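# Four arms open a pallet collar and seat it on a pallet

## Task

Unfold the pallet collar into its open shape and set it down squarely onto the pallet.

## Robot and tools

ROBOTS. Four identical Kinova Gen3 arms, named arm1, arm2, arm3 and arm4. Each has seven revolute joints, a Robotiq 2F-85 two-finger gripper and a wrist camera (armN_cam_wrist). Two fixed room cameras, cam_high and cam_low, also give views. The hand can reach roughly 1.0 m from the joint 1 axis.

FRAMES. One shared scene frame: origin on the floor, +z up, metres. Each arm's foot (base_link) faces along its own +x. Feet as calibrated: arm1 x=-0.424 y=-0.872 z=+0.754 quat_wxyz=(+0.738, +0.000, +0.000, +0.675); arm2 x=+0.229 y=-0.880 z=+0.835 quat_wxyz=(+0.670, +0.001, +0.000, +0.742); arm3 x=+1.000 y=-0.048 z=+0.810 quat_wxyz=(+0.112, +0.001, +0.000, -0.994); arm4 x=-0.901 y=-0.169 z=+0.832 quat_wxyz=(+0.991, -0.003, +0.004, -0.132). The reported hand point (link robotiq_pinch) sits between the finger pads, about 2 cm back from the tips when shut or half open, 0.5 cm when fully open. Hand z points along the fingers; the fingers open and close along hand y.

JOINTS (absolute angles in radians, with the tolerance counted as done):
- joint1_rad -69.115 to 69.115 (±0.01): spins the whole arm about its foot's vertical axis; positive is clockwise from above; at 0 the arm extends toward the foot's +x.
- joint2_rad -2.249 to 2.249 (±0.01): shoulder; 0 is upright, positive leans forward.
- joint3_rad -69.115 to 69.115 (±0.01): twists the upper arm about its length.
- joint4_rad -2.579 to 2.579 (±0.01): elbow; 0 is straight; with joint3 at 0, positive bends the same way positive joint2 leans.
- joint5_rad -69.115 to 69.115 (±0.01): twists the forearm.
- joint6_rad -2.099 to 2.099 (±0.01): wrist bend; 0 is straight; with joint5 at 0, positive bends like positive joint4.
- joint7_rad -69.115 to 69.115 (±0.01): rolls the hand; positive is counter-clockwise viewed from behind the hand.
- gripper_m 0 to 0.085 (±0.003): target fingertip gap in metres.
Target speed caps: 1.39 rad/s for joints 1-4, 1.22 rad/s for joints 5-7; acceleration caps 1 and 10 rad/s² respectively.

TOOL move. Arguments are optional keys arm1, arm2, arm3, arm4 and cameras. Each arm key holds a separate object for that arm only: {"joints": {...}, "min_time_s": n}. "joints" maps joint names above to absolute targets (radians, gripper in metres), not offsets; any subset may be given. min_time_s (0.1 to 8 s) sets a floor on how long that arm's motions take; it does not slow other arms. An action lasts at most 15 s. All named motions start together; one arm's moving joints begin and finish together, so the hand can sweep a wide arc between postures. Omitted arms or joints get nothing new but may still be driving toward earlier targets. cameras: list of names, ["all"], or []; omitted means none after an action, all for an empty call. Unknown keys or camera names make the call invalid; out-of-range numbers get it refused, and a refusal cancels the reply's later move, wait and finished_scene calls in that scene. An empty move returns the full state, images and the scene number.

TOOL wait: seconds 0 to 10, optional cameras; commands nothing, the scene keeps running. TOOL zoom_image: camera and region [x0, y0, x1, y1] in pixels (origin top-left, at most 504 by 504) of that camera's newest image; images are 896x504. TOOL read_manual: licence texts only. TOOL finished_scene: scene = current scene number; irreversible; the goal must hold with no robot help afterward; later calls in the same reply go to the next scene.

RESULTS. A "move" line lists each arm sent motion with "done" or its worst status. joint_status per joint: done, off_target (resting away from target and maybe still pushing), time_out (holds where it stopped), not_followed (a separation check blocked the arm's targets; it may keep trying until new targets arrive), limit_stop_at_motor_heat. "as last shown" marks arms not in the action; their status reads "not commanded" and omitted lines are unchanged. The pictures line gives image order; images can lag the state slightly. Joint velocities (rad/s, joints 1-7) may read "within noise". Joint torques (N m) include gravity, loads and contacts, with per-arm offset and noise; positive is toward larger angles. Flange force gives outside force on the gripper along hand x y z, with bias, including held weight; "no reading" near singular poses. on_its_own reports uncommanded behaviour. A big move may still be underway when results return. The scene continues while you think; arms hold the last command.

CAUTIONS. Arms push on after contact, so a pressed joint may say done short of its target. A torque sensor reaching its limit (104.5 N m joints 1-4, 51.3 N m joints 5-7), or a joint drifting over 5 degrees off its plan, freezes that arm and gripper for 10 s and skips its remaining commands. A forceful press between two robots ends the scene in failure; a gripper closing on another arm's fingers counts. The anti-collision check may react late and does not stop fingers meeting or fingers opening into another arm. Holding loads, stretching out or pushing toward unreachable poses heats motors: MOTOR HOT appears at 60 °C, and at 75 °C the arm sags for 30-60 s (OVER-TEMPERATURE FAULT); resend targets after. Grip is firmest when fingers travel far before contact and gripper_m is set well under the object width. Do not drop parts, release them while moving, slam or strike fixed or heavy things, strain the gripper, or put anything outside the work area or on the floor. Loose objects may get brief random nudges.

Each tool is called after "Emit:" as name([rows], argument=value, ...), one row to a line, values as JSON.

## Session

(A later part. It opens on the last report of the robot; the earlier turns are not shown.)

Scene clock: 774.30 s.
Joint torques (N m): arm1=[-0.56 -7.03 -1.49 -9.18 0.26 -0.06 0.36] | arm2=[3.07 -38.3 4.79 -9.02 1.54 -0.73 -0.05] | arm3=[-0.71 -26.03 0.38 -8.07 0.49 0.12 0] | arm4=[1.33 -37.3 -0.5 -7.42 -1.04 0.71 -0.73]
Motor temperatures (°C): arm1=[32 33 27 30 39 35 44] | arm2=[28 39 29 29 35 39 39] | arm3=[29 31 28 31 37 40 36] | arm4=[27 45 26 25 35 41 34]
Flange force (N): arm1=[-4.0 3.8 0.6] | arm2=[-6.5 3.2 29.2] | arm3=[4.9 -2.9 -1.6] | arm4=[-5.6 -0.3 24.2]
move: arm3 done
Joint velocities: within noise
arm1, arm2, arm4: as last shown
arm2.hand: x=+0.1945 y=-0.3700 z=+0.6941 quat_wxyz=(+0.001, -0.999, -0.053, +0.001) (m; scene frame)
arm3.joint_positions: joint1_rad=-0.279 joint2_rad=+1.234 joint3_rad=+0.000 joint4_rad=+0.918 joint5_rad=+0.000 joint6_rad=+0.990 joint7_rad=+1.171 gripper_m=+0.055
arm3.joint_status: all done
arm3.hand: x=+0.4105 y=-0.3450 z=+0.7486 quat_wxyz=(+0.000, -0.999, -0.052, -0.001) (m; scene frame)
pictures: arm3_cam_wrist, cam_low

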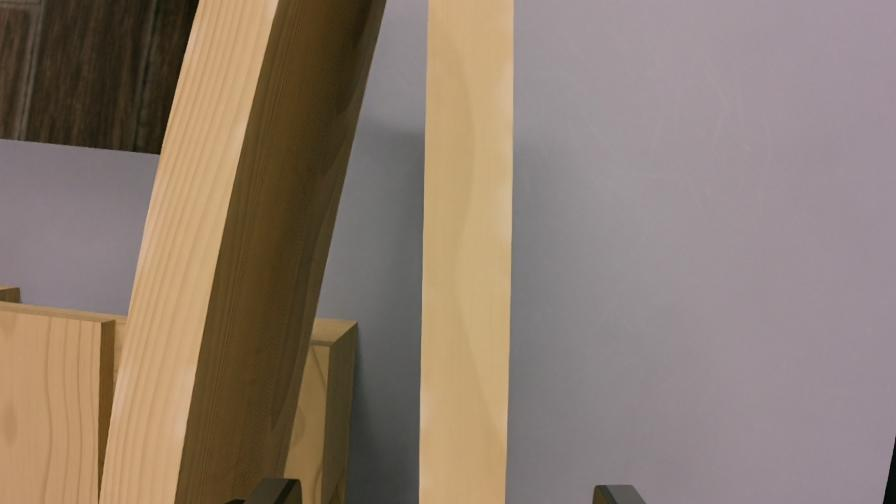

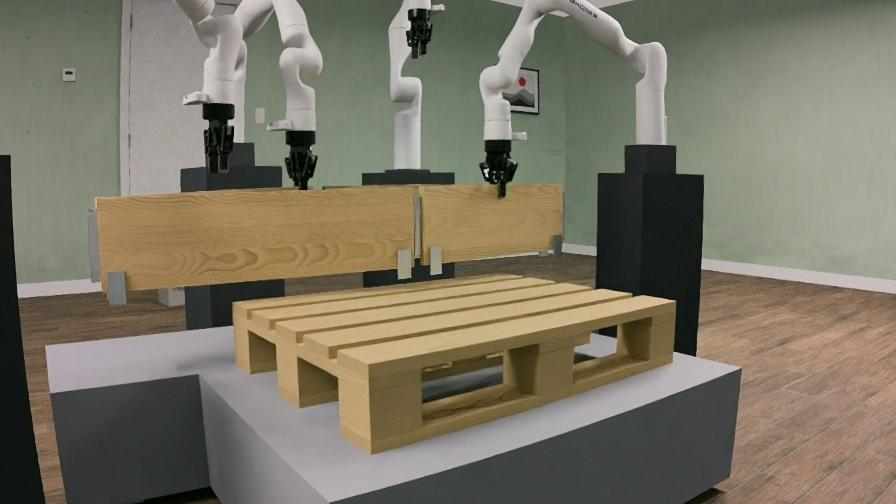

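Emit:
move(arm3={"joints":{"joint1_rad":-0.283,"joint2_rad":1.3488,"joint4_rad":0.8686,"joint6_rad":0.9242,"joint7_rad":1.1673},"min_time_s":3})

Emit:
move(arm3={"joints":{"gripper_m":0.012}}, cameras=["arm3_cam_wrist"])

Scene clock: 799.43 s.
Joint torques (N m): arm1=[-0.54 -7.04 -1.51 -9.09 0.22 -0.05 0.4] | arm2=[3.18 -38.32 4.66 -8.94 1.58 -0.74 0.03] | arm3=[-0.72 -26.37 0.41 -7.81 0.48 0.13 -0.03] | arm4=[1.33 -37.31 -0.55 -7.43 -1.05 0.74 -0.71]
Motor temperatures (°C): arm1=[32 33 27 30 39 35 44] | arm2=[28 40 29 29 35 39 39] | arm3=[29 31 28 31 37 40 36] | arm4=[27 46 26 25 35 41 34]
Flange force (N): arm1=[-4.0 4.0 0.3] | arm2=[-6.9 2.9 29.3] | arm3=[5.5 -3.2 -2.1] | arm4=[-5.5 -0.2 24.3]
move: arm3 done
Joint velocities: within noise
arm1, arm2, arm4: as last shown
arm3.joint_positions: joint1_rad=-0.283 joint2_rad=+1.349 joint3_rad=+0.000 joint4_rad=+0.869 joint5_rad=+0.000 joint6_rad=+0.924 joint7_rad=+1.167 gripper_m=+0.055
arm3.joint_status: all done
arm3.hand: x=+0.4106 y=-0.3481 z=+0.6856 quat_wxyz=(+0.000, -0.999, -0.052, -0.001) (m; scene frame)
pictures: none

Scene clock: 800.27 s.
Joint torques (N m): arm1=[-0.53 -7.05 -1.55 -9.11 0.22 -0.07 0.4] | arm2=[3.35 -38.98 5.08 -8.05 1.41 -0.02 -0.09] | arm3=[1.55 -25.08 2.24 -7.42 1.23 0.07 -0.22] | arm4=[1.48 -37.39 -0.5 -8.08 -1.19 0.34 -0.9]
Motor temperatures (°C): arm1=[32 33 27 30 39 35 44] | arm2=[28 40 29 29 35 39 39] | arm3=[29 32 28 31 37 40 36] | arm4=[27 46 26 25 35 41 34]
Flange force (N): arm1=[-4.0 4.0 0.4] | arm2=[-6.8 0.9 32.5] | arm3=[7.1 -0.4 -4.2] | arm4=[-4.0 0.1 23.4]
move: arm3 off_target
Joint velocities: within noise
arm1.joint_positions: joint1_rad=+0.200 joint2_rad=-0.200 joint3_rad=+0.000 joint4_rad=+1.800 joint5_rad=+0.000 joint6_rad=+1.540 joint7_rad=+0.244 gripper_m=+0.045
arm1.joint_status: not commanded
arm1.hand: x=-0.3337 y=-0.6574 z=+1.1302 quat_wxyz=(+0.000, -0.023, -1.000, -0.001) (m; scene frame)
arm2, arm4: as last shown
arm2.hand: x=+0.1945 y=-0.3700 z=+0.6940 quat_wxyz=(+0.001, -0.999, -0.053, +0.001) (m; scene frame)
arm3.joint_positions: joint1_rad=-0.283 joint2_rad=+1.349 joint3_rad=+0.000 joint4_rad=+0.869 joint5_rad=+0.000 joint6_rad=+0.924 joint7_rad=+1.167 gripper_m=+0.019
arm3.joint_status: gripper_m off_target (ended at +0.019, target +0.012)
arm3.hand: x=+0.4105 y=-0.3482 z=+0.6856 quat_wxyz=(+0.000, -0.999, -0.052, -0.001) (m; scene frame)
pictures: arm3_cam_wrist

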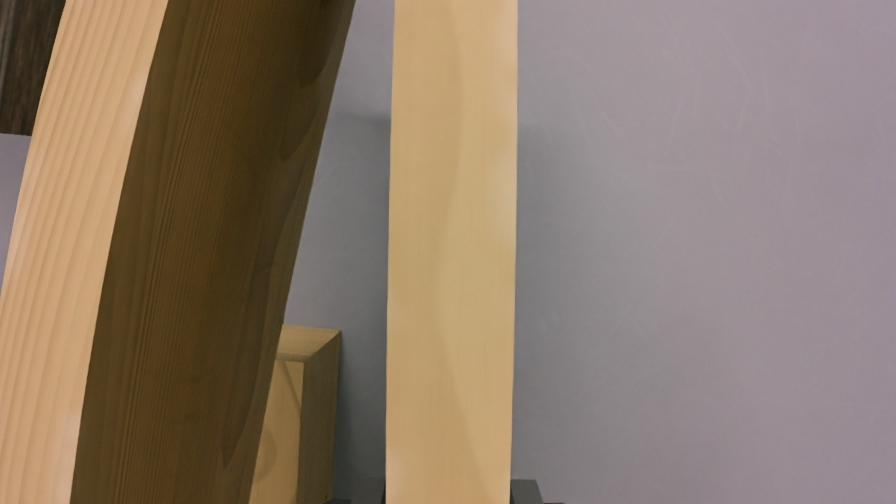

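Emit:
move(arm2={"joints":{"gripper_m":0.045}})

Emit:
move(arm2={"joints":{"joint2_rad":0.8303,"joint4_rad":1.6218,"joint6_rad":0.6895},"min_time_s":2})

Emit:
move(arm2={"joints":{"joint1_rad":0.446,"joint2_rad":0.5733,"joint4_rad":1.5406,"joint6_rad":1.0277,"joint7_rad":-2.797},"min_time_s":2}, cameras=["cam_high","cam_low","arm2_cam_wrist"])

Scene clock: 814.43 s.
Joint torques (N m): arm1=[-0.55 -7.08 -1.46 -9.1 0.2 -0.07 0.4] | arm2=[0.59 -20.18 0.23 -4.52 0.22 -0.22 -0.32] | arm3=[-2.55 -43.7 -0.42 -13.55 0.32 0.83 0.4] | arm4=[1.05 -40.85 0.11 -8.32 -0.51 1.57 -0.54]
Motor temperatures (°C): arm1=[32 33 27 30 39 35 44] | arm2=[28 41 29 29 35 39 39] | arm3=[29 32 28 31 37 40 36] | arm4=[27 46 26 25 35 41 34]
Flange force (N): arm1=[-3.9 4.1 0.3] | arm2=[-1.2 4.6 -5.6] | arm3=[2.2 -4.2 25.5] | arm4=[-3.9 -0.1 31.5]
move: arm2 done
Joint velocities: within noise
arm1, arm3, arm4: as last shown
arm2.joint_positions: joint1_rad=-0.013 joint2_rad=+1.150 joint3_rad=+0.000 joint4_rad=+1.578 joint5_rad=+0.000 joint6_rad=+0.414 joint7_rad=-3.152 gripper_m=+0.045
arm2.joint_status: all done
arm2.hand: x=+0.1945 y=-0.3700 z=+0.6941 quat_wxyz=(+0.001, -0.999, -0.053, +0.001) (m; scene frame)
arm3.hand: x=+0.4106 y=-0.3481 z=+0.6856 quat_wxyz=(+0.000, -0.999, -0.052, -0.001) (m; scene frame)
pictures: none

Scene clock: 816.80 s.
Joint torques (N m): arm1=[-0.53 -7.07 -1.46 -9.14 0.27 -0.02 0.39] | arm2=[0.61 -18.82 0.03 -6.34 0.26 -0.26 -0.35] | arm3=[-2.57 -43.75 -0.36 -13.64 0.35 0.8 0.37] | arm4=[1.09 -40.88 0.18 -8.35 -0.51 1.55 -0.53]
Motor temperatures (°C): arm1=[32 33 27 30 39 35 44] | arm2=[28 41 29 29 35 39 39] | arm3=[29 32 28 31 37 40 36] | arm4=[27 46 26 25 35 41 34]
Flange force (N): arm1=[-3.8 4.1 0.6] | arm2=[-1.0 4.5 -4.1] | arm3=[2.5 -4.4 25.5] | arm4=[-3.9 0.0 31.5]
move: arm2 done
Joint velocities: within noise
arm1, arm3, arm4: as last shown
arm2.joint_positions: joint1_rad=-0.013 joint2_rad=+0.830 joint3_rad=+0.000 joint4_rad=+1.622 joint5_rad=+0.000 joint6_rad=+0.689 joint7_rad=-3.152 gripper_m=+0.045
arm2.joint_status: all done
arm2.hand: x=+0.1948 y=-0.3703 z=+0.8511 quat_wxyz=(+0.001, -0.999, -0.053, +0.001) (m; scene frame)
pictures: none

Scene clock: 821.13 s.
Joint torques (N m): arm1=[-0.55 -7.06 -1.47 -9.06 0.2 -0.04 0.4] | arm2=[0.56 -17.84 0.07 -7.78 0.25 -0.27 -0.41] | arm3=[-2.6 -43.73 -0.37 -13.64 0.35 0.79 0.42] | arm4=[1.05 -40.88 0.13 -8.34 -0.52 1.54 -0.55]
Motor temperatures (°C): arm1=[32 33 27 30 39 35 44] | arm2=[28 41 29 29 35 39 39] | arm3=[29 33 28 31 37 40 36] | arm4=[27 46 26 25 35 41 34]
Flange force (N): arm1=[-3.9 4.1 0.3] | arm2=[-1.9 5.6 -3.0] | arm3=[2.5 -4.4 25.5] | arm4=[-3.9 -0.1 31.5]
move: arm2 time_out
Joint velocities: within noise
arm1, arm4: as last shown
arm2.joint_positions: joint1_rad=+0.256 joint2_rad=+0.679 joint3_rad=+0.000 joint4_rad=+1.574 joint5_rad=+0.000 joint6_rad=+0.888 joint7_rad=-2.944 gripper_m=+0.045
arm2.joint_status: joint1_rad time_out (moved +0.270 of +0.459); joint2_rad time_out (moved -0.151 of -0.257); joint4_rad time_out (moved -0.048 of -0.081); joint6_rad time_out (moved +0.199 of +0.338); joint7_rad time_out (moved +0.209 of +0.355)
arm2.hand: x=+0.3317 y=-0.3820 z=+0.9385 quat_wxyz=(+0.001, -1.000, -0.022, +0.001) (m; scene frame)
arm3.joint_positions: joint1_rad=-0.283 joint2_rad=+1.349 joint3_rad=+0.000 joint4_rad=+0.869 joint5_rad=+0.000 joint6_rad=+0.924 joint7_rad=+1.167 gripper_m=+0.019
arm3.joint_status: not commanded
arm3.hand: x=+0.4106 y=-0.3481 z=+0.6856 quat_wxyz=(+0.000, -0.999, -0.052, -0.001) (m; scene frame)
pictures: arm2_cam_wrist, cam_high, cam_low
joint command not followed: on one or more control steps a check withheld the commanded joint targets of the arm2 arm, and it was not sent them on those steps.
cause: the commanded joint targets, or the way to them, would bring a part of the robot too close to another arm (this arm's gripper and a part of the arm3 arm, 20 mm apart when this arm was first held).

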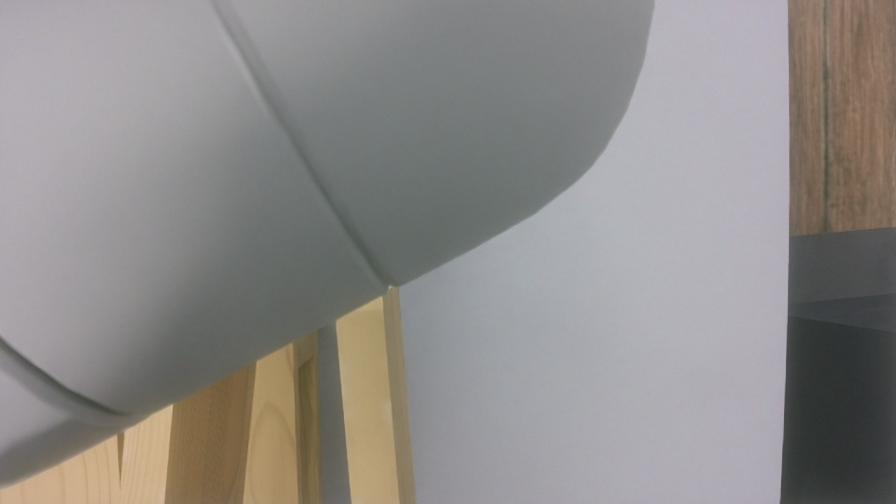

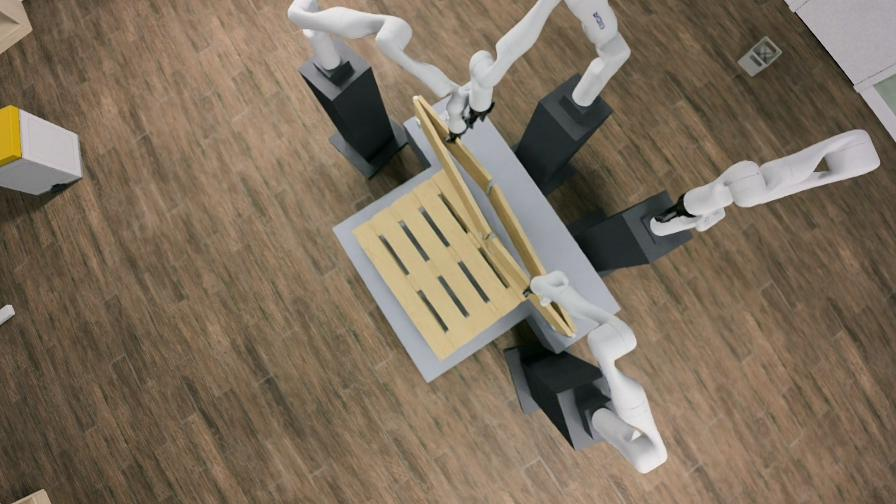

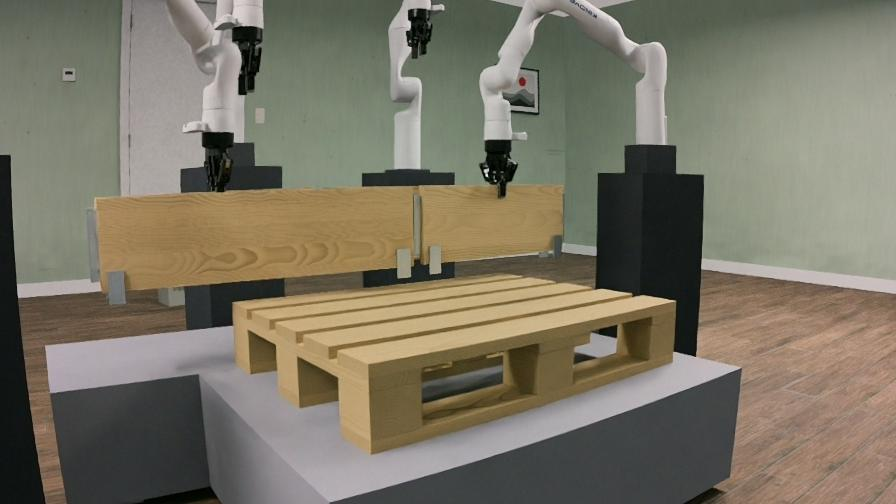

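Emit:
move(arm2={"joints":{"joint1_rad":0.1,"joint2_rad":-0.2,"joint4_rad":1.8,"joint6_rad":1.54,"joint7_rad":-3.05},"min_time_s":2.5})

Emit:
move(arm3={"joints":{"joint1_rad":-0.1541,"joint2_rad":1.2783,"joint4_rad":1.0586,"joint6_rad":0.8047,"joint7_rad":1.5756},"min_time_s":4}, arm4={"joints":{"joint1_rad":-0.2883,"joint2_rad":1.2025,"joint4_rad":1.3903,"joint6_rad":0.5488,"joint7_rad":1.9318},"min_time_s":4}, cameras=["arm3_cam_wrist","arm4_cam_wrist","cam_high"])

Scene clock: 925.20 s.
Joint torques (N m): arm1=[-0.56 -7.03 -1.44 -9.16 0.2 -0.07 0.4] | arm2=[0.68 -3.59 -0.39 -9.73 0.29 -0.26 -0.37] | arm3=[-2.59 -43.75 -0.36 -13.65 0.34 0.79 0.4] | arm4=[1.07 -40.92 0.15 -8.32 -0.5 1.53 -0.54]
Motor temperatures (°C): arm1=[32 32 27 30 39 35 43] | arm2=[28 36 29 28 35 39 39] | arm3=[29 45 28 32 37 40 36] | arm4=[27 55 26 25 35 41 34]
Flange force (N): arm1=[-3.8 3.9 0.5] | arm2=[0.4 4.7 1.1] | arm3=[2.5 -4.4 25.5] | arm4=[-4.1 -0.1 31.6]
move: arm2 done
Joint velocities: within noise
arm1, arm3, arm4: as last shown
arm2.joint_positions: joint1_rad=+0.100 joint2_rad=-0.200 joint3_rad=+0.000 joint4_rad=+1.800 joint5_rad=+0.000 joint6_rad=+1.540 joint7_rad=-3.050 gripper_m=+0.045
arm2.joint_status: all done
arm2.hand: x=+0.2541 y=-0.6498 z=+1.2123 quat_wxyz=(+0.002, -0.999, -0.047, +0.001) (m; scene frame)
pictures: none

Scene clock: 929.53 s.
Joint torques (N m): arm1=[-0.55 -7.02 -1.51 -9.12 0.22 -0.01 0.4] | arm2=[0.66 -3.52 -0.35 -9.79 0.26 -0.23 -0.34] | arm3=[-5.13 -36.29 -4.01 -5.26 -1.68 4.58 -0.44] | arm4=[-0.51 -34.64 -1.49 0.06 -0.35 5.09 0.17]
Motor temperatures (°C): arm1=[32 32 27 30 39 35 43] | arm2=[28 36 29 28 35 39 39] | arm3=[29 45 28 32 37 40 36] | arm4=[27 56 26 25 35 41 34]
Flange force (N): arm1=[-3.9 3.9 0.6] | arm2=[0.2 5.0 1.4] | arm3=[-10.9 -9.2 25.0] | arm4=[-16.8 -7.8 32.1]
move: arm3 done; arm4 done
Joint velocities: within noise
arm1, arm2: as last shown
arm3.joint_positions: joint1_rad=-0.154 joint2_rad=+1.278 joint3_rad=+0.000 joint4_rad=+1.059 joint5_rad=+0.000 joint6_rad=+0.805 joint7_rad=+1.576 gripper_m=+0.019
arm3.joint_status: all done
arm3.hand: x=+0.4065 y=-0.2580 z=+0.6857 quat_wxyz=(+0.000, -0.982, -0.191, -0.001) (m; scene frame)
arm4.joint_positions: joint1_rad=-0.288 joint2_rad=+1.202 joint3_rad=+0.000 joint4_rad=+1.390 joint5_rad=+0.000 joint6_rad=+0.549 joint7_rad=+1.932 gripper_m=+0.019
arm4.joint_status: all done
arm4.hand: x=-0.3457 y=-0.1820 z=+0.6842 quat_wxyz=(+0.005, +0.191, -0.982, +0.001) (m; scene frame)
pictures: arm3_cam_wrist, arm4_cam_wrist, cam_high

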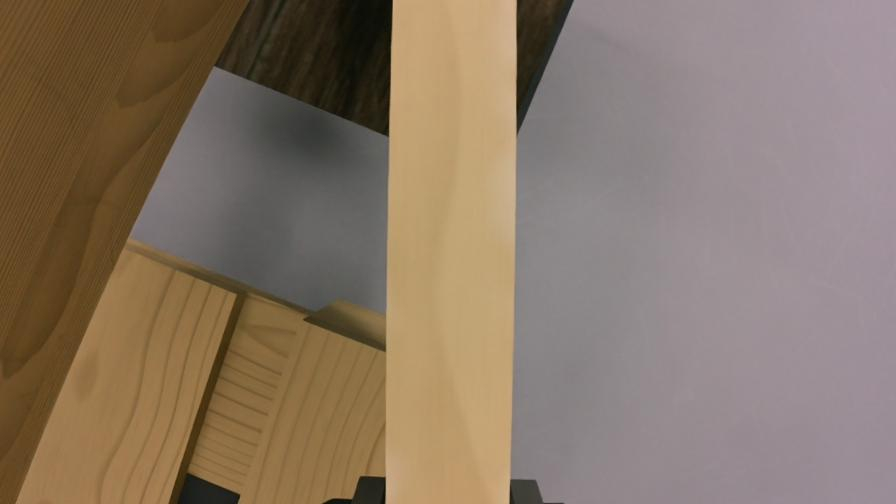

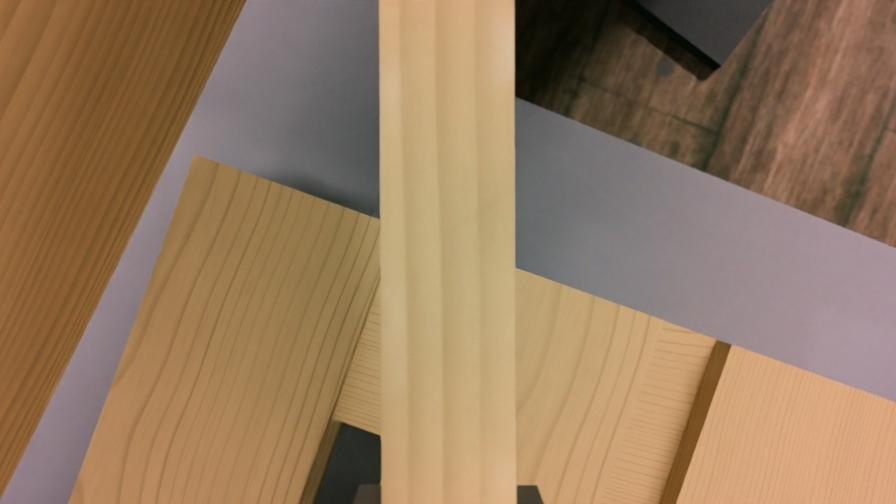

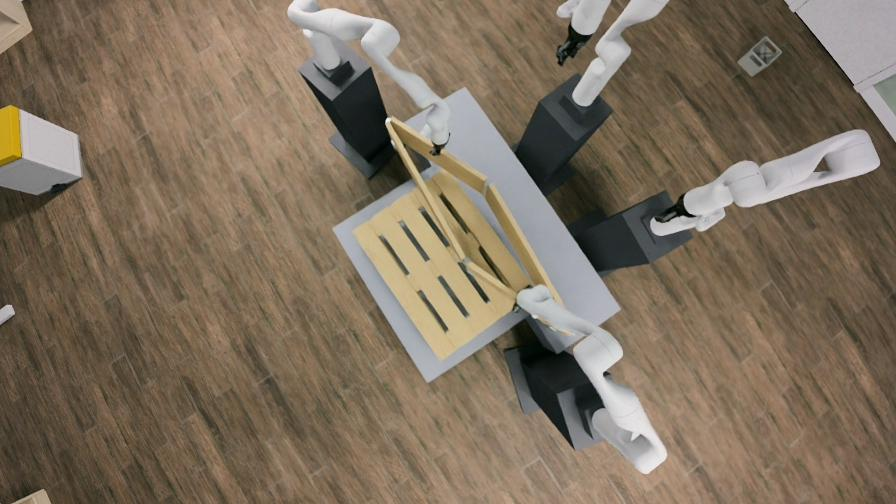

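Emit:
move(arm3={"joints":{"joint1_rad":0,"joint2_rad":1.2393,"joint4_rad":1.1696,"joint6_rad":0.7327,"joint7_rad":2.131},"min_time_s":4}, arm4={"joints":{"joint1_rad":-0.4384,"joint2_rad":1.1886,"joint4_rad":1.4381,"joint6_rad":0.5149,"joint7_rad":2.1831},"min_time_s":4})

Emit:
move(arm3={"joints":{"joint1_rad":0.1526,"joint2_rad":1.2317,"joint4_rad":1.1914,"joint6_rad":0.7185,"joint7_rad":2.6677},"min_time_s":4}, arm4={"joints":{"joint1_rad":-0.565,"joint2_rad":1.1869,"joint4_rad":1.4438,"joint6_rad":0.5109,"joint7_rad":2.4405},"min_time_s":4}, cameras=["cam_low","cam_high"])

Scene clock: 954.90 s.
Joint torques (N m): arm1=[-0.54 -7.08 -1.47 -9.16 0.23 -0.03 0.39] | arm2=[0.61 -3.63 -0.48 -9.8 0.24 -0.27 -0.36] | arm3=[-3.34 -32.85 -3.54 -1.44 -1.77 6.27 -0.52] | arm4=[-2.07 -32.69 -3.83 2.39 -1.15 6.13 0.16]
Motor temperatures (°C): arm1=[32 32 27 30 39 35 43] | arm2=[27 35 29 28 35 39 39] | arm3=[29 45 28 32 37 40 36] | arm4=[27 55 26 25 35 41 34]
Flange force (N): arm1=[-3.9 4.0 0.6] | arm2=[0.7 4.8 1.3] | arm3=[-9.5 -14.0 24.9] | arm4=[-14.5 -15.6 32.3]
move: arm3 done; arm4 done
Joint velocities: within noise
arm1, arm2: as last shown
arm3.joint_positions: joint1_rad=+0.000 joint2_rad=+1.239 joint3_rad=+0.000 joint4_rad=+1.170 joint5_rad=+0.000 joint6_rad=+0.733 joint7_rad=+2.131 gripper_m=+0.019
arm3.joint_status: all done
arm3.hand: x=+0.4021 y=-0.1596 z=+0.6855 quat_wxyz=(-0.001, -0.924, -0.383, -0.001) (m; scene frame)
arm4.joint_positions: joint1_rad=-0.438 joint2_rad=+1.189 joint3_rad=+0.000 joint4_rad=+1.438 joint5_rad=+0.000 joint6_rad=+0.515 joint7_rad=+2.183 gripper_m=+0.019
arm4.joint_status: all done
arm4.hand: x=-0.3614 y=-0.1005 z=+0.6840 quat_wxyz=(+0.005, +0.382, -0.924, +0.000) (m; scene frame)
pictures: none

Scene clock: 959.23 s.
Joint torques (N m): arm1=[-0.58 -7.1 -1.45 -9.13 0.23 -0.07 0.38] | arm2=[0.6 -3.56 -0.39 -9.76 0.3 -0.26 -0.38] | arm3=[-0.99 -34.03 -1.08 -3.3 -0.83 5.39 -0.46] | arm4=[-2.44 -34.48 -4.04 -0.45 -1.04 4.89 0.29]
Motor temperatures (°C): arm1=[32 32 27 30 39 35 43] | arm2=[27 35 29 28 35 39 39] | arm3=[29 45 28 32 37 40 36] | arm4=[27 56 26 25 35 41 34]
Flange force (N): arm1=[-3.9 4.1 0.4] | arm2=[0.5 4.9 1.2] | arm3=[-2.4 -10.5 25.0] | arm4=[-6.0 -14.1 32.2]
move: arm3 done; arm4 done
Joint velocities: within noise
arm1, arm2: as last shown
arm3.joint_positions: joint1_rad=+0.153 joint2_rad=+1.232 joint3_rad=+0.000 joint4_rad=+1.191 joint5_rad=+0.000 joint6_rad=+0.718 joint7_rad=+2.668 gripper_m=+0.019
arm3.joint_status: all done
arm3.hand: x=+0.3964 y=-0.0671 z=+0.6854 quat_wxyz=(-0.001, -0.834, -0.552, -0.001) (m; scene frame)
arm4.joint_positions: joint1_rad=-0.565 joint2_rad=+1.187 joint3_rad=+0.000 joint4_rad=+1.444 joint5_rad=+0.000 joint6_rad=+0.511 joint7_rad=+2.440 gripper_m=+0.019
arm4.joint_status: all done
arm4.hand: x=-0.3757 y=-0.0331 z=+0.6839 quat_wxyz=(+0.005, +0.552, -0.834, -0.001) (m; scene frame)
pictures: cam_high, cam_low

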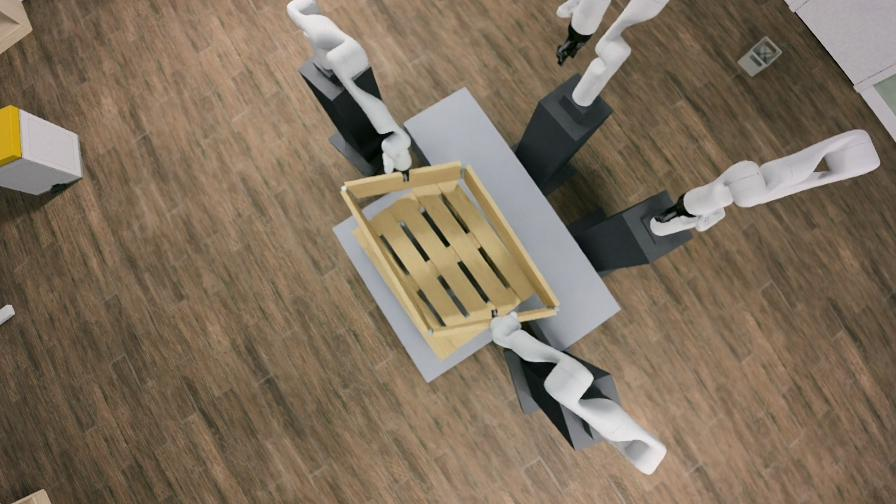

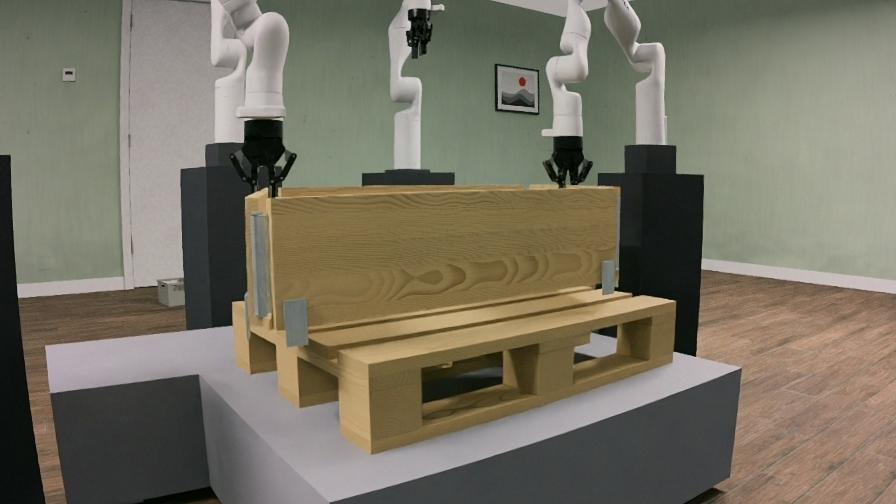

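Emit:
move(arm3={"joints":{"joint1_rad":0.3195,"joint2_rad":1.2471,"joint4_rad":1.147,"joint6_rad":0.7475,"joint7_rad":3.2271},"min_time_s":4}, arm4={"joints":{"joint1_rad":-0.6706,"joint2_rad":1.1987,"joint4_rad":1.403,"joint6_rad":0.5399,"joint7_rad":2.7276},"min_time_s":4})

Emit:
move(arm1={"joints":{"joint1_rad":-0.145,"joint2_rad":0.389,"joint4_rad":1.564,"joint6_rad":1.1886,"joint7_rad":-0.056},"min_time_s":2.5}, arm2={"joints":{"joint1_rad":0.446,"joint2_rad":0.5733,"joint4_rad":1.5406,"joint6_rad":1.0277,"joint7_rad":-2.797},"min_time_s":2.5}, cameras=["all"])

Scene clock: 983.93 s.
Joint torques (N m): arm1=[-0.54 -7.05 -1.47 -9.1 0.22 -0.04 0.4] | arm2=[0.61 -3.57 -0.45 -9.81 0.28 -0.27 -0.38] | arm3=[0.37 -35.83 0.8 -5.97 0.06 4.41 -0.3] | arm4=[-2 -37.62 -3.31 -4.12 -0.86 3.35 0.26]
Motor temperatures (°C): arm1=[32 32 27 30 39 34 43] | arm2=[27 34 29 28 35 39 39] | arm3=[29 45 28 32 37 40 36] | arm4=[27 54 26 25 35 41 34]
Flange force (N): arm1=[-3.8 4.1 0.4] | arm2=[0.7 5.0 1.4] | arm3=[0.4 -4.6 24.6] | arm4=[-0.6 -9.7 32.8]
move: arm3 done; arm4 done
Joint velocities: within noise
arm1.joint_positions: joint1_rad=+0.200 joint2_rad=-0.200 joint3_rad=+0.000 joint4_rad=+1.800 joint5_rad=+0.000 joint6_rad=+1.540 joint7_rad=+0.244 gripper_m=+0.045
arm1.joint_status: not commanded
arm1.hand: x=-0.3337 y=-0.6574 z=+1.1302 quat_wxyz=(+0.000, -0.023, -1.000, -0.001) (m; scene frame)
arm2: as last shown
arm3.joint_positions: joint1_rad=+0.319 joint2_rad=+1.247 joint3_rad=+0.000 joint4_rad=+1.147 joint5_rad=+0.000 joint6_rad=+0.747 joint7_rad=+3.227 gripper_m=+0.019
arm3.joint_status: all done
arm3.hand: x=+0.3928 y=+0.0344 z=+0.6853 quat_wxyz=(-0.001, -0.710, -0.704, +0.000) (m; scene frame)
arm4.joint_positions: joint1_rad=-0.671 joint2_rad=+1.199 joint3_rad=+0.000 joint4_rad=+1.403 joint5_rad=+0.000 joint6_rad=+0.540 joint7_rad=+2.728 gripper_m=+0.019
arm4.joint_status: all done
arm4.hand: x=-0.3841 y=+0.0255 z=+0.6837 quat_wxyz=(+0.005, +0.704, -0.710, -0.002) (m; scene frame)
pictures: none

Scene clock: 986.80 s.
Joint torques (N m): arm1=[-0.52 -17.96 -1.17 -8.5 0.23 -0.05 0.41] | arm2=[0.61 -16.88 -0.12 -8.51 0.22 -0.25 -0.33] | arm3=[0.39 -35.85 0.82 -5.91 0.11 4.45 -0.27] | arm4=[-1.99 -37.62 -3.29 -4.11 -0.9 3.36 0.29]
Motor temperatures (°C): arm1=[32 32 27 30 39 34 43] | arm2=[27 34 29 28 35 39 39] | arm3=[29 45 28 32 37 40 36] | arm4=[27 54 26 25 35 41 34]
Flange force (N): arm1=[-0.6 3.9 1.9] | arm2=[-2.9 5.6 -2.0] | arm3=[0.3 -4.8 24.7] | arm4=[-0.7 -9.7 32.8]
move: arm1 done; arm2 done
Joint velocities: within noise
arm1.joint_positions: joint1_rad=-0.145 joint2_rad=+0.389 joint3_rad=+0.000 joint4_rad=+1.564 joint5_rad=+0.000 joint6_rad=+1.189 joint7_rad=-0.056 gripper_m=+0.045
arm1.joint_status: all done
arm1.hand: x=-0.4239 y=-0.4199 z=+0.9990 quat_wxyz=(+0.000, +0.000, -1.000, +0.000) (m; scene frame)
arm2.joint_positions: joint1_rad=+0.446 joint2_rad=+0.573 joint3_rad=+0.000 joint4_rad=+1.541 joint5_rad=+0.000 joint6_rad=+1.028 joint7_rad=-2.797 gripper_m=+0.045
arm2.joint_status: all done
arm2.hand: x=+0.4203 y=-0.4206 z=+1.0003 quat_wxyz=(+0.001, -1.000, -0.001, +0.001) (m; scene frame)
arm3, arm4: as last shown
arm3.joint_positions: joint1_rad=+0.320 joint2_rad=+1.247 joint3_rad=+0.000 joint4_rad=+1.147 joint5_rad=+0.000 joint6_rad=+0.747 joint7_rad=+3.227 gripper_m=+0.019
pictures: arm1_cam_wrist, arm2_cam_wrist, arm3_cam_wrist, arm4_cam_wrist, cam_high, cam_low

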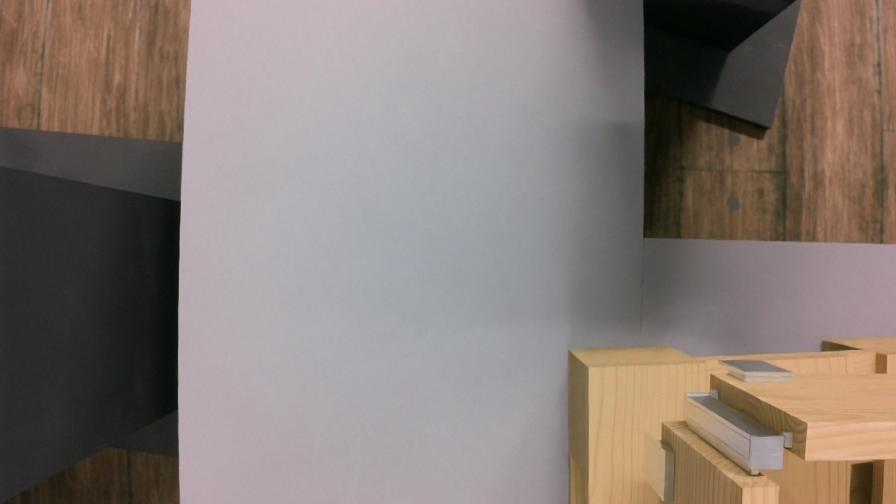

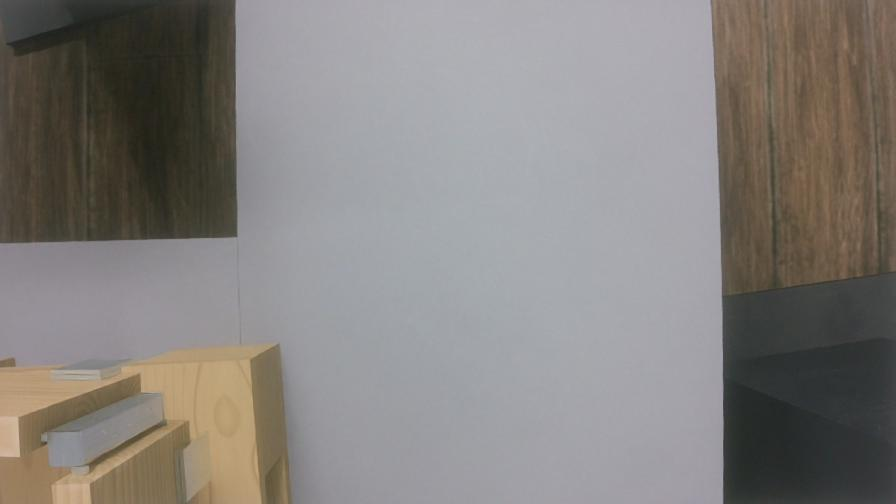

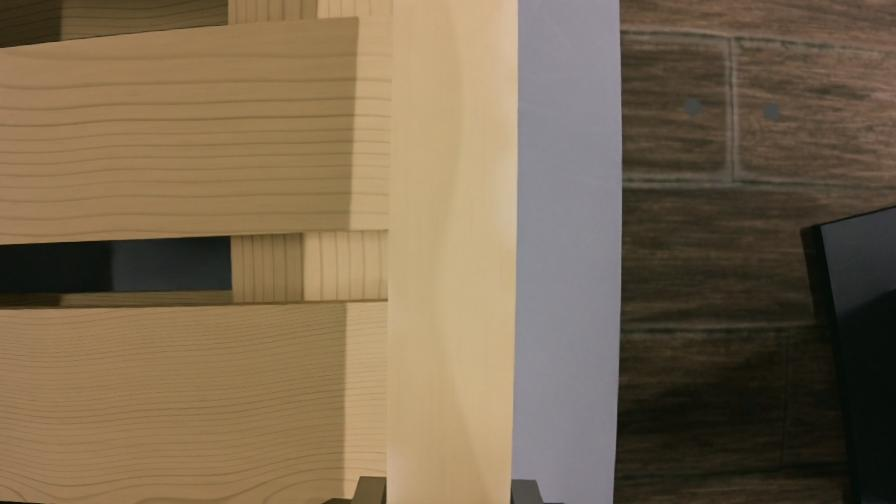

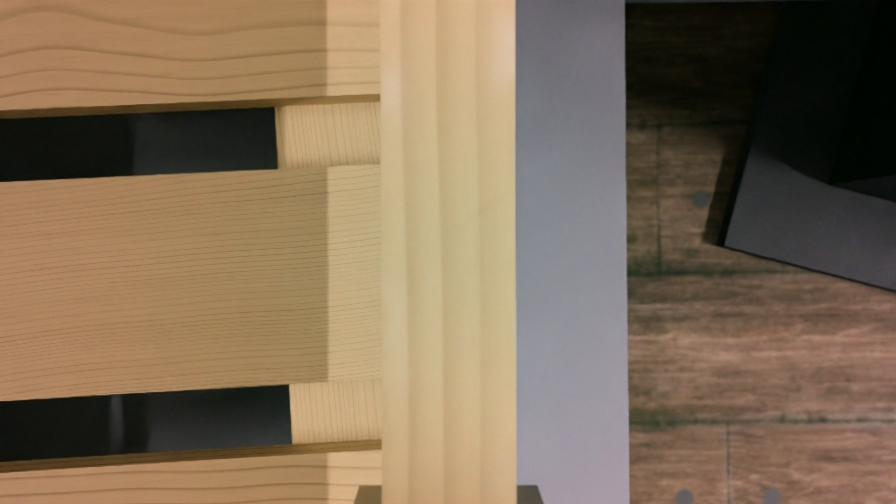

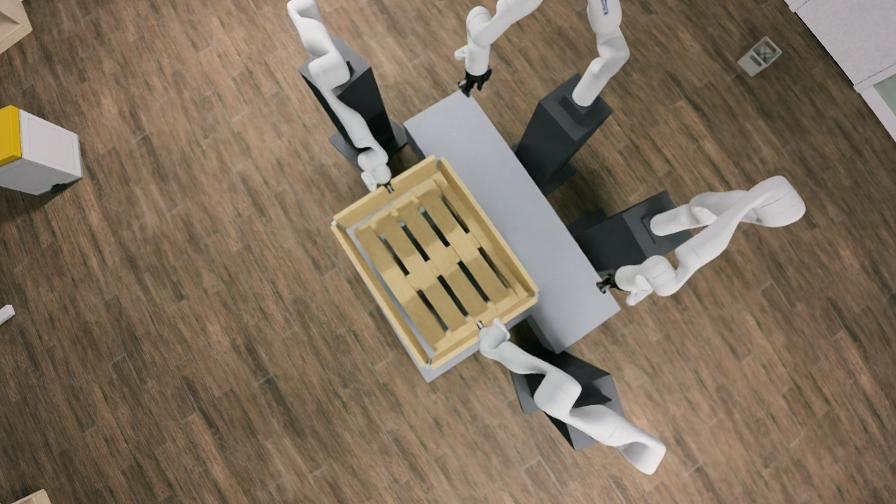

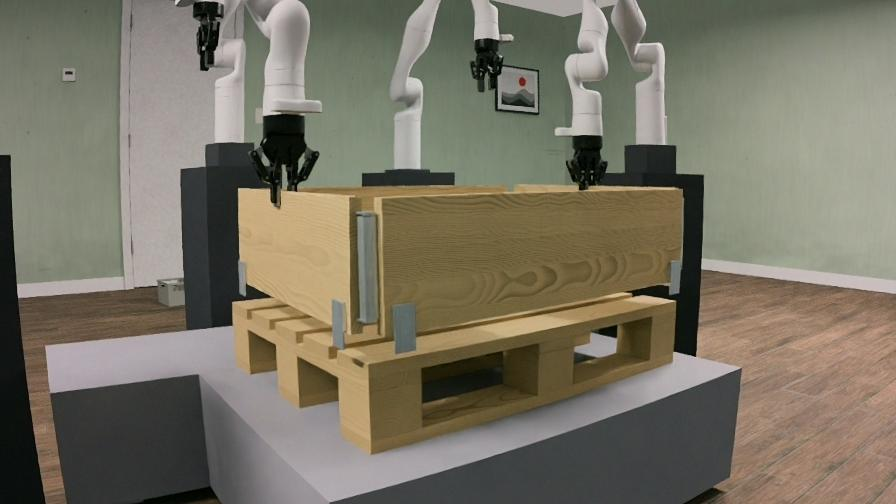

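Emit:
zoom_image(camera="arm1_cam_wrist", region=[550, 320, 896, 504])

Emit:
zoom_image(camera="arm2_cam_wrist", region=[0, 320, 346, 504])

Emit:
zoom_image(camera="cam_low", region=[220, 240, 420, 400])

Emit:
zoom_image(camera="cam_low", region=[580, 230, 720, 340])

Scaled by 1.457 from the camera's 896x504 image, which has a finer 1280x720 frame.

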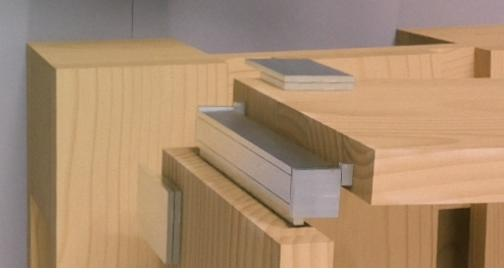

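Scaled by 1.457 from the camera's 896x504 image, which has a finer 1280x720 frame.

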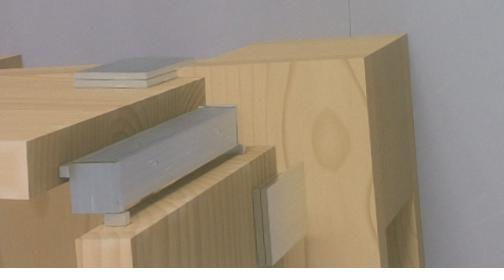

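Scaled by 2.520 from the camera's 896x504 image, which has a finer 1280x720 frame.

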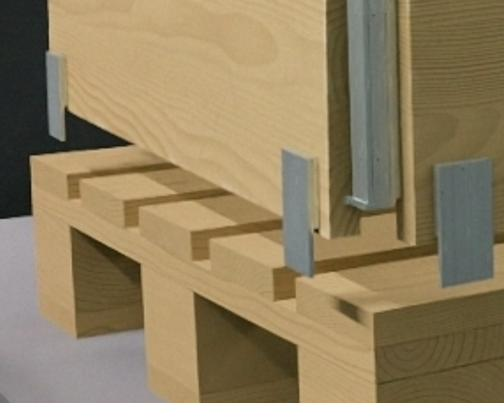

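Scaled by 3.600 from the camera's 896x504 image, which has a finer 1280x720 frame.

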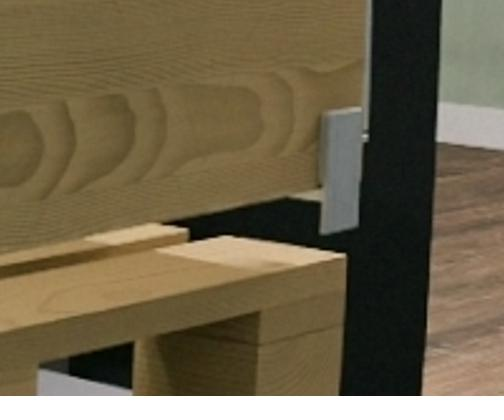

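Emit:
move(arm3={"joints":{"joint1_rad":0.299,"joint2_rad":1.309,"joint4_rad":1.125,"joint6_rad":0.7076,"joint7_rad":3.2503},"min_time_s":4}, arm4={"joints":{"joint1_rad":-0.631,"joint2_rad":1.2603,"joint4_rad":1.3997,"joint6_rad":0.4816,"joint7_rad":2.8108},"min_time_s":4}, cameras=["arm1_cam_wrist","arm2_cam_wrist","cam_low"])

Emit:
zoom_image(camera="arm1_cam_wrist", region=[550, 320, 896, 504])

Emit:
zoom_image(camera="arm2_cam_wrist", region=[0, 320, 346, 504])

Emit:
zoom_image(camera="cam_low", region=[220, 240, 420, 400])

Emit:
zoom_image(camera="cam_low", region=[580, 230, 720, 340])

Scene clock: 1094.07 s.
Joint torques (N m): arm1=[-0.59 -17.87 -1.21 -8.47 0.21 -0.06 0.34] | arm2=[0.6 -16.95 -0.01 -8.45 0.3 -0.3 -0.33] | arm3=[-1.07 -33.19 -0.25 -4.85 -0.06 4.23 -0.27] | arm4=[-1.45 -37.93 -3 -4.17 -0.62 2.64 0.47]
Motor temperatures (°C): arm1=[32 32 27 30 39 34 43] | arm2=[27 33 28 28 34 39 39] | arm3=[29 42 28 31 36 40 36] | arm4=[27 49 26 25 34 41 34]
Flange force (N): arm1=[-0.9 3.9 1.7] | arm2=[-2.7 5.2 -2.2] | arm3=[2.6 -3.6 20.0] | arm4=[-0.6 -7.9 32.7]
move: arm3 done; arm4 done
Joint velocities: within noise
arm1, arm2: as last shown
arm3.joint_positions: joint1_rad=+0.299 joint2_rad=+1.309 joint3_rad=+0.000 joint4_rad=+1.125 joint5_rad=+0.000 joint6_rad=+0.708 joint7_rad=+3.250 gripper_m=+0.019
arm3.joint_status: all done
arm3.hand: x=+0.3932 y=+0.0218 z=+0.6521 quat_wxyz=(-0.001, -0.695, -0.719, +0.000) (m; scene frame)
arm4.joint_positions: joint1_rad=-0.631 joint2_rad=+1.260 joint3_rad=+0.000 joint4_rad=+1.400 joint5_rad=+0.000 joint6_rad=+0.482 joint7_rad=+2.811 gripper_m=+0.019
arm4.joint_status: all done
arm4.hand: x=-0.3839 y=+0.0021 z=+0.6504 quat_wxyz=(+0.005, +0.719, -0.695, -0.002) (m; scene frame)
pictures: arm1_cam_wrist, arm2_cam_wrist, cam_low

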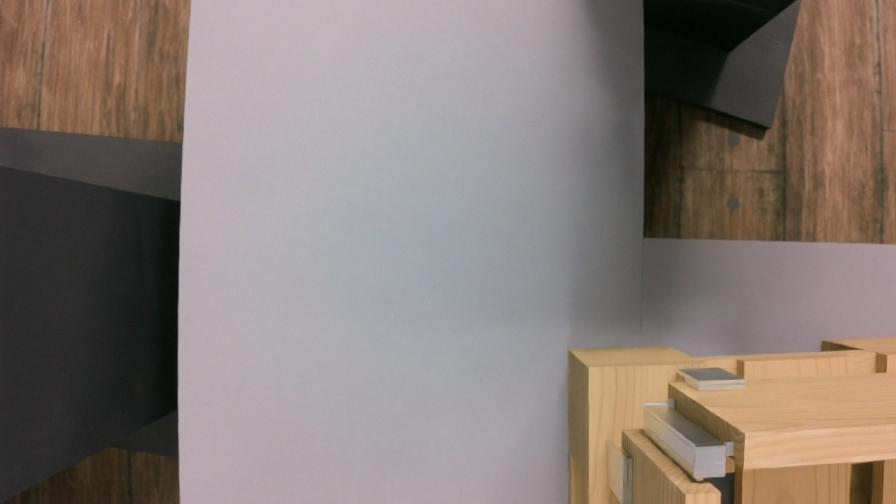

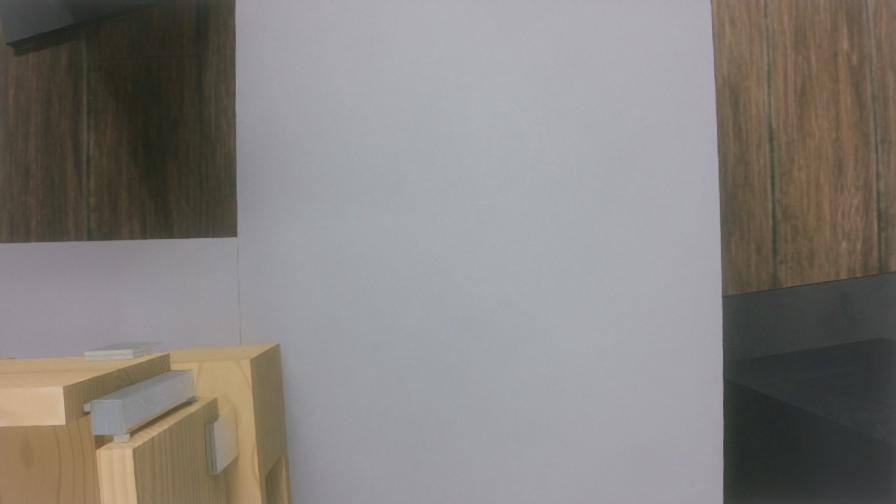

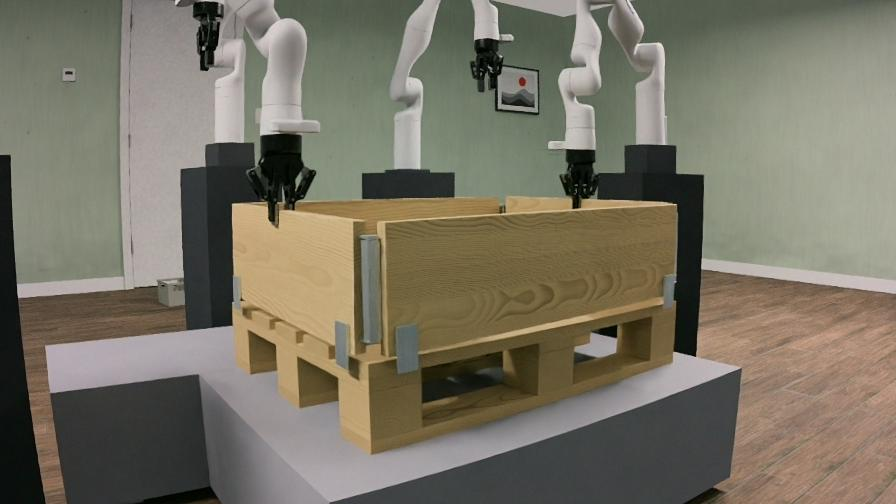

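Scaled by 1.457 from the camera's 896x504 image, which has a finer 1280x720 frame.

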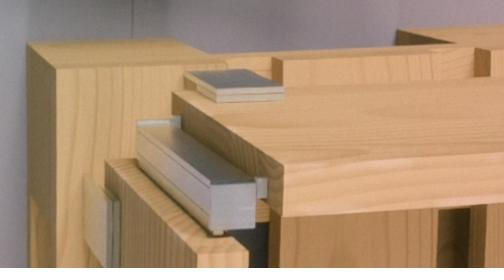

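Scaled by 1.457 from the camera's 896x504 image, which has a finer 1280x720 frame.

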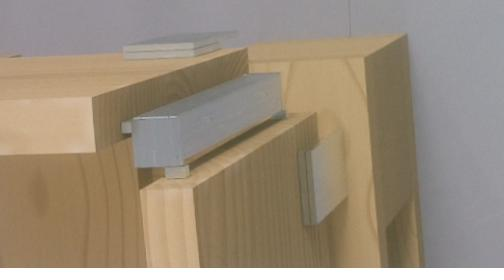

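Scaled by 2.520 from the camera's 896x504 image, which has a finer 1280x720 frame.

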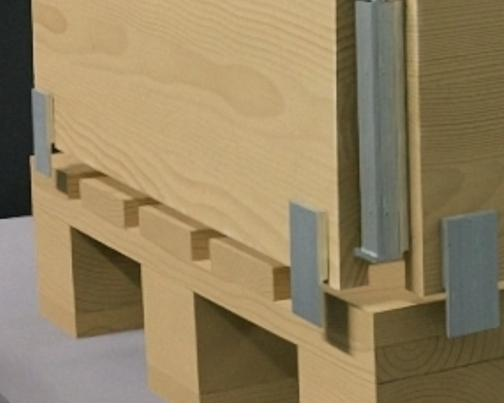

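Scaled by 3.600 from the camera's 896x504 image, which has a finer 1280x720 frame.

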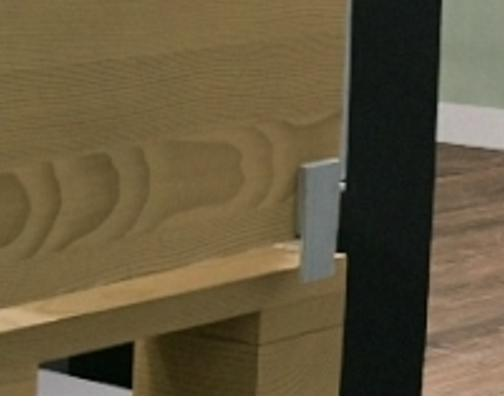

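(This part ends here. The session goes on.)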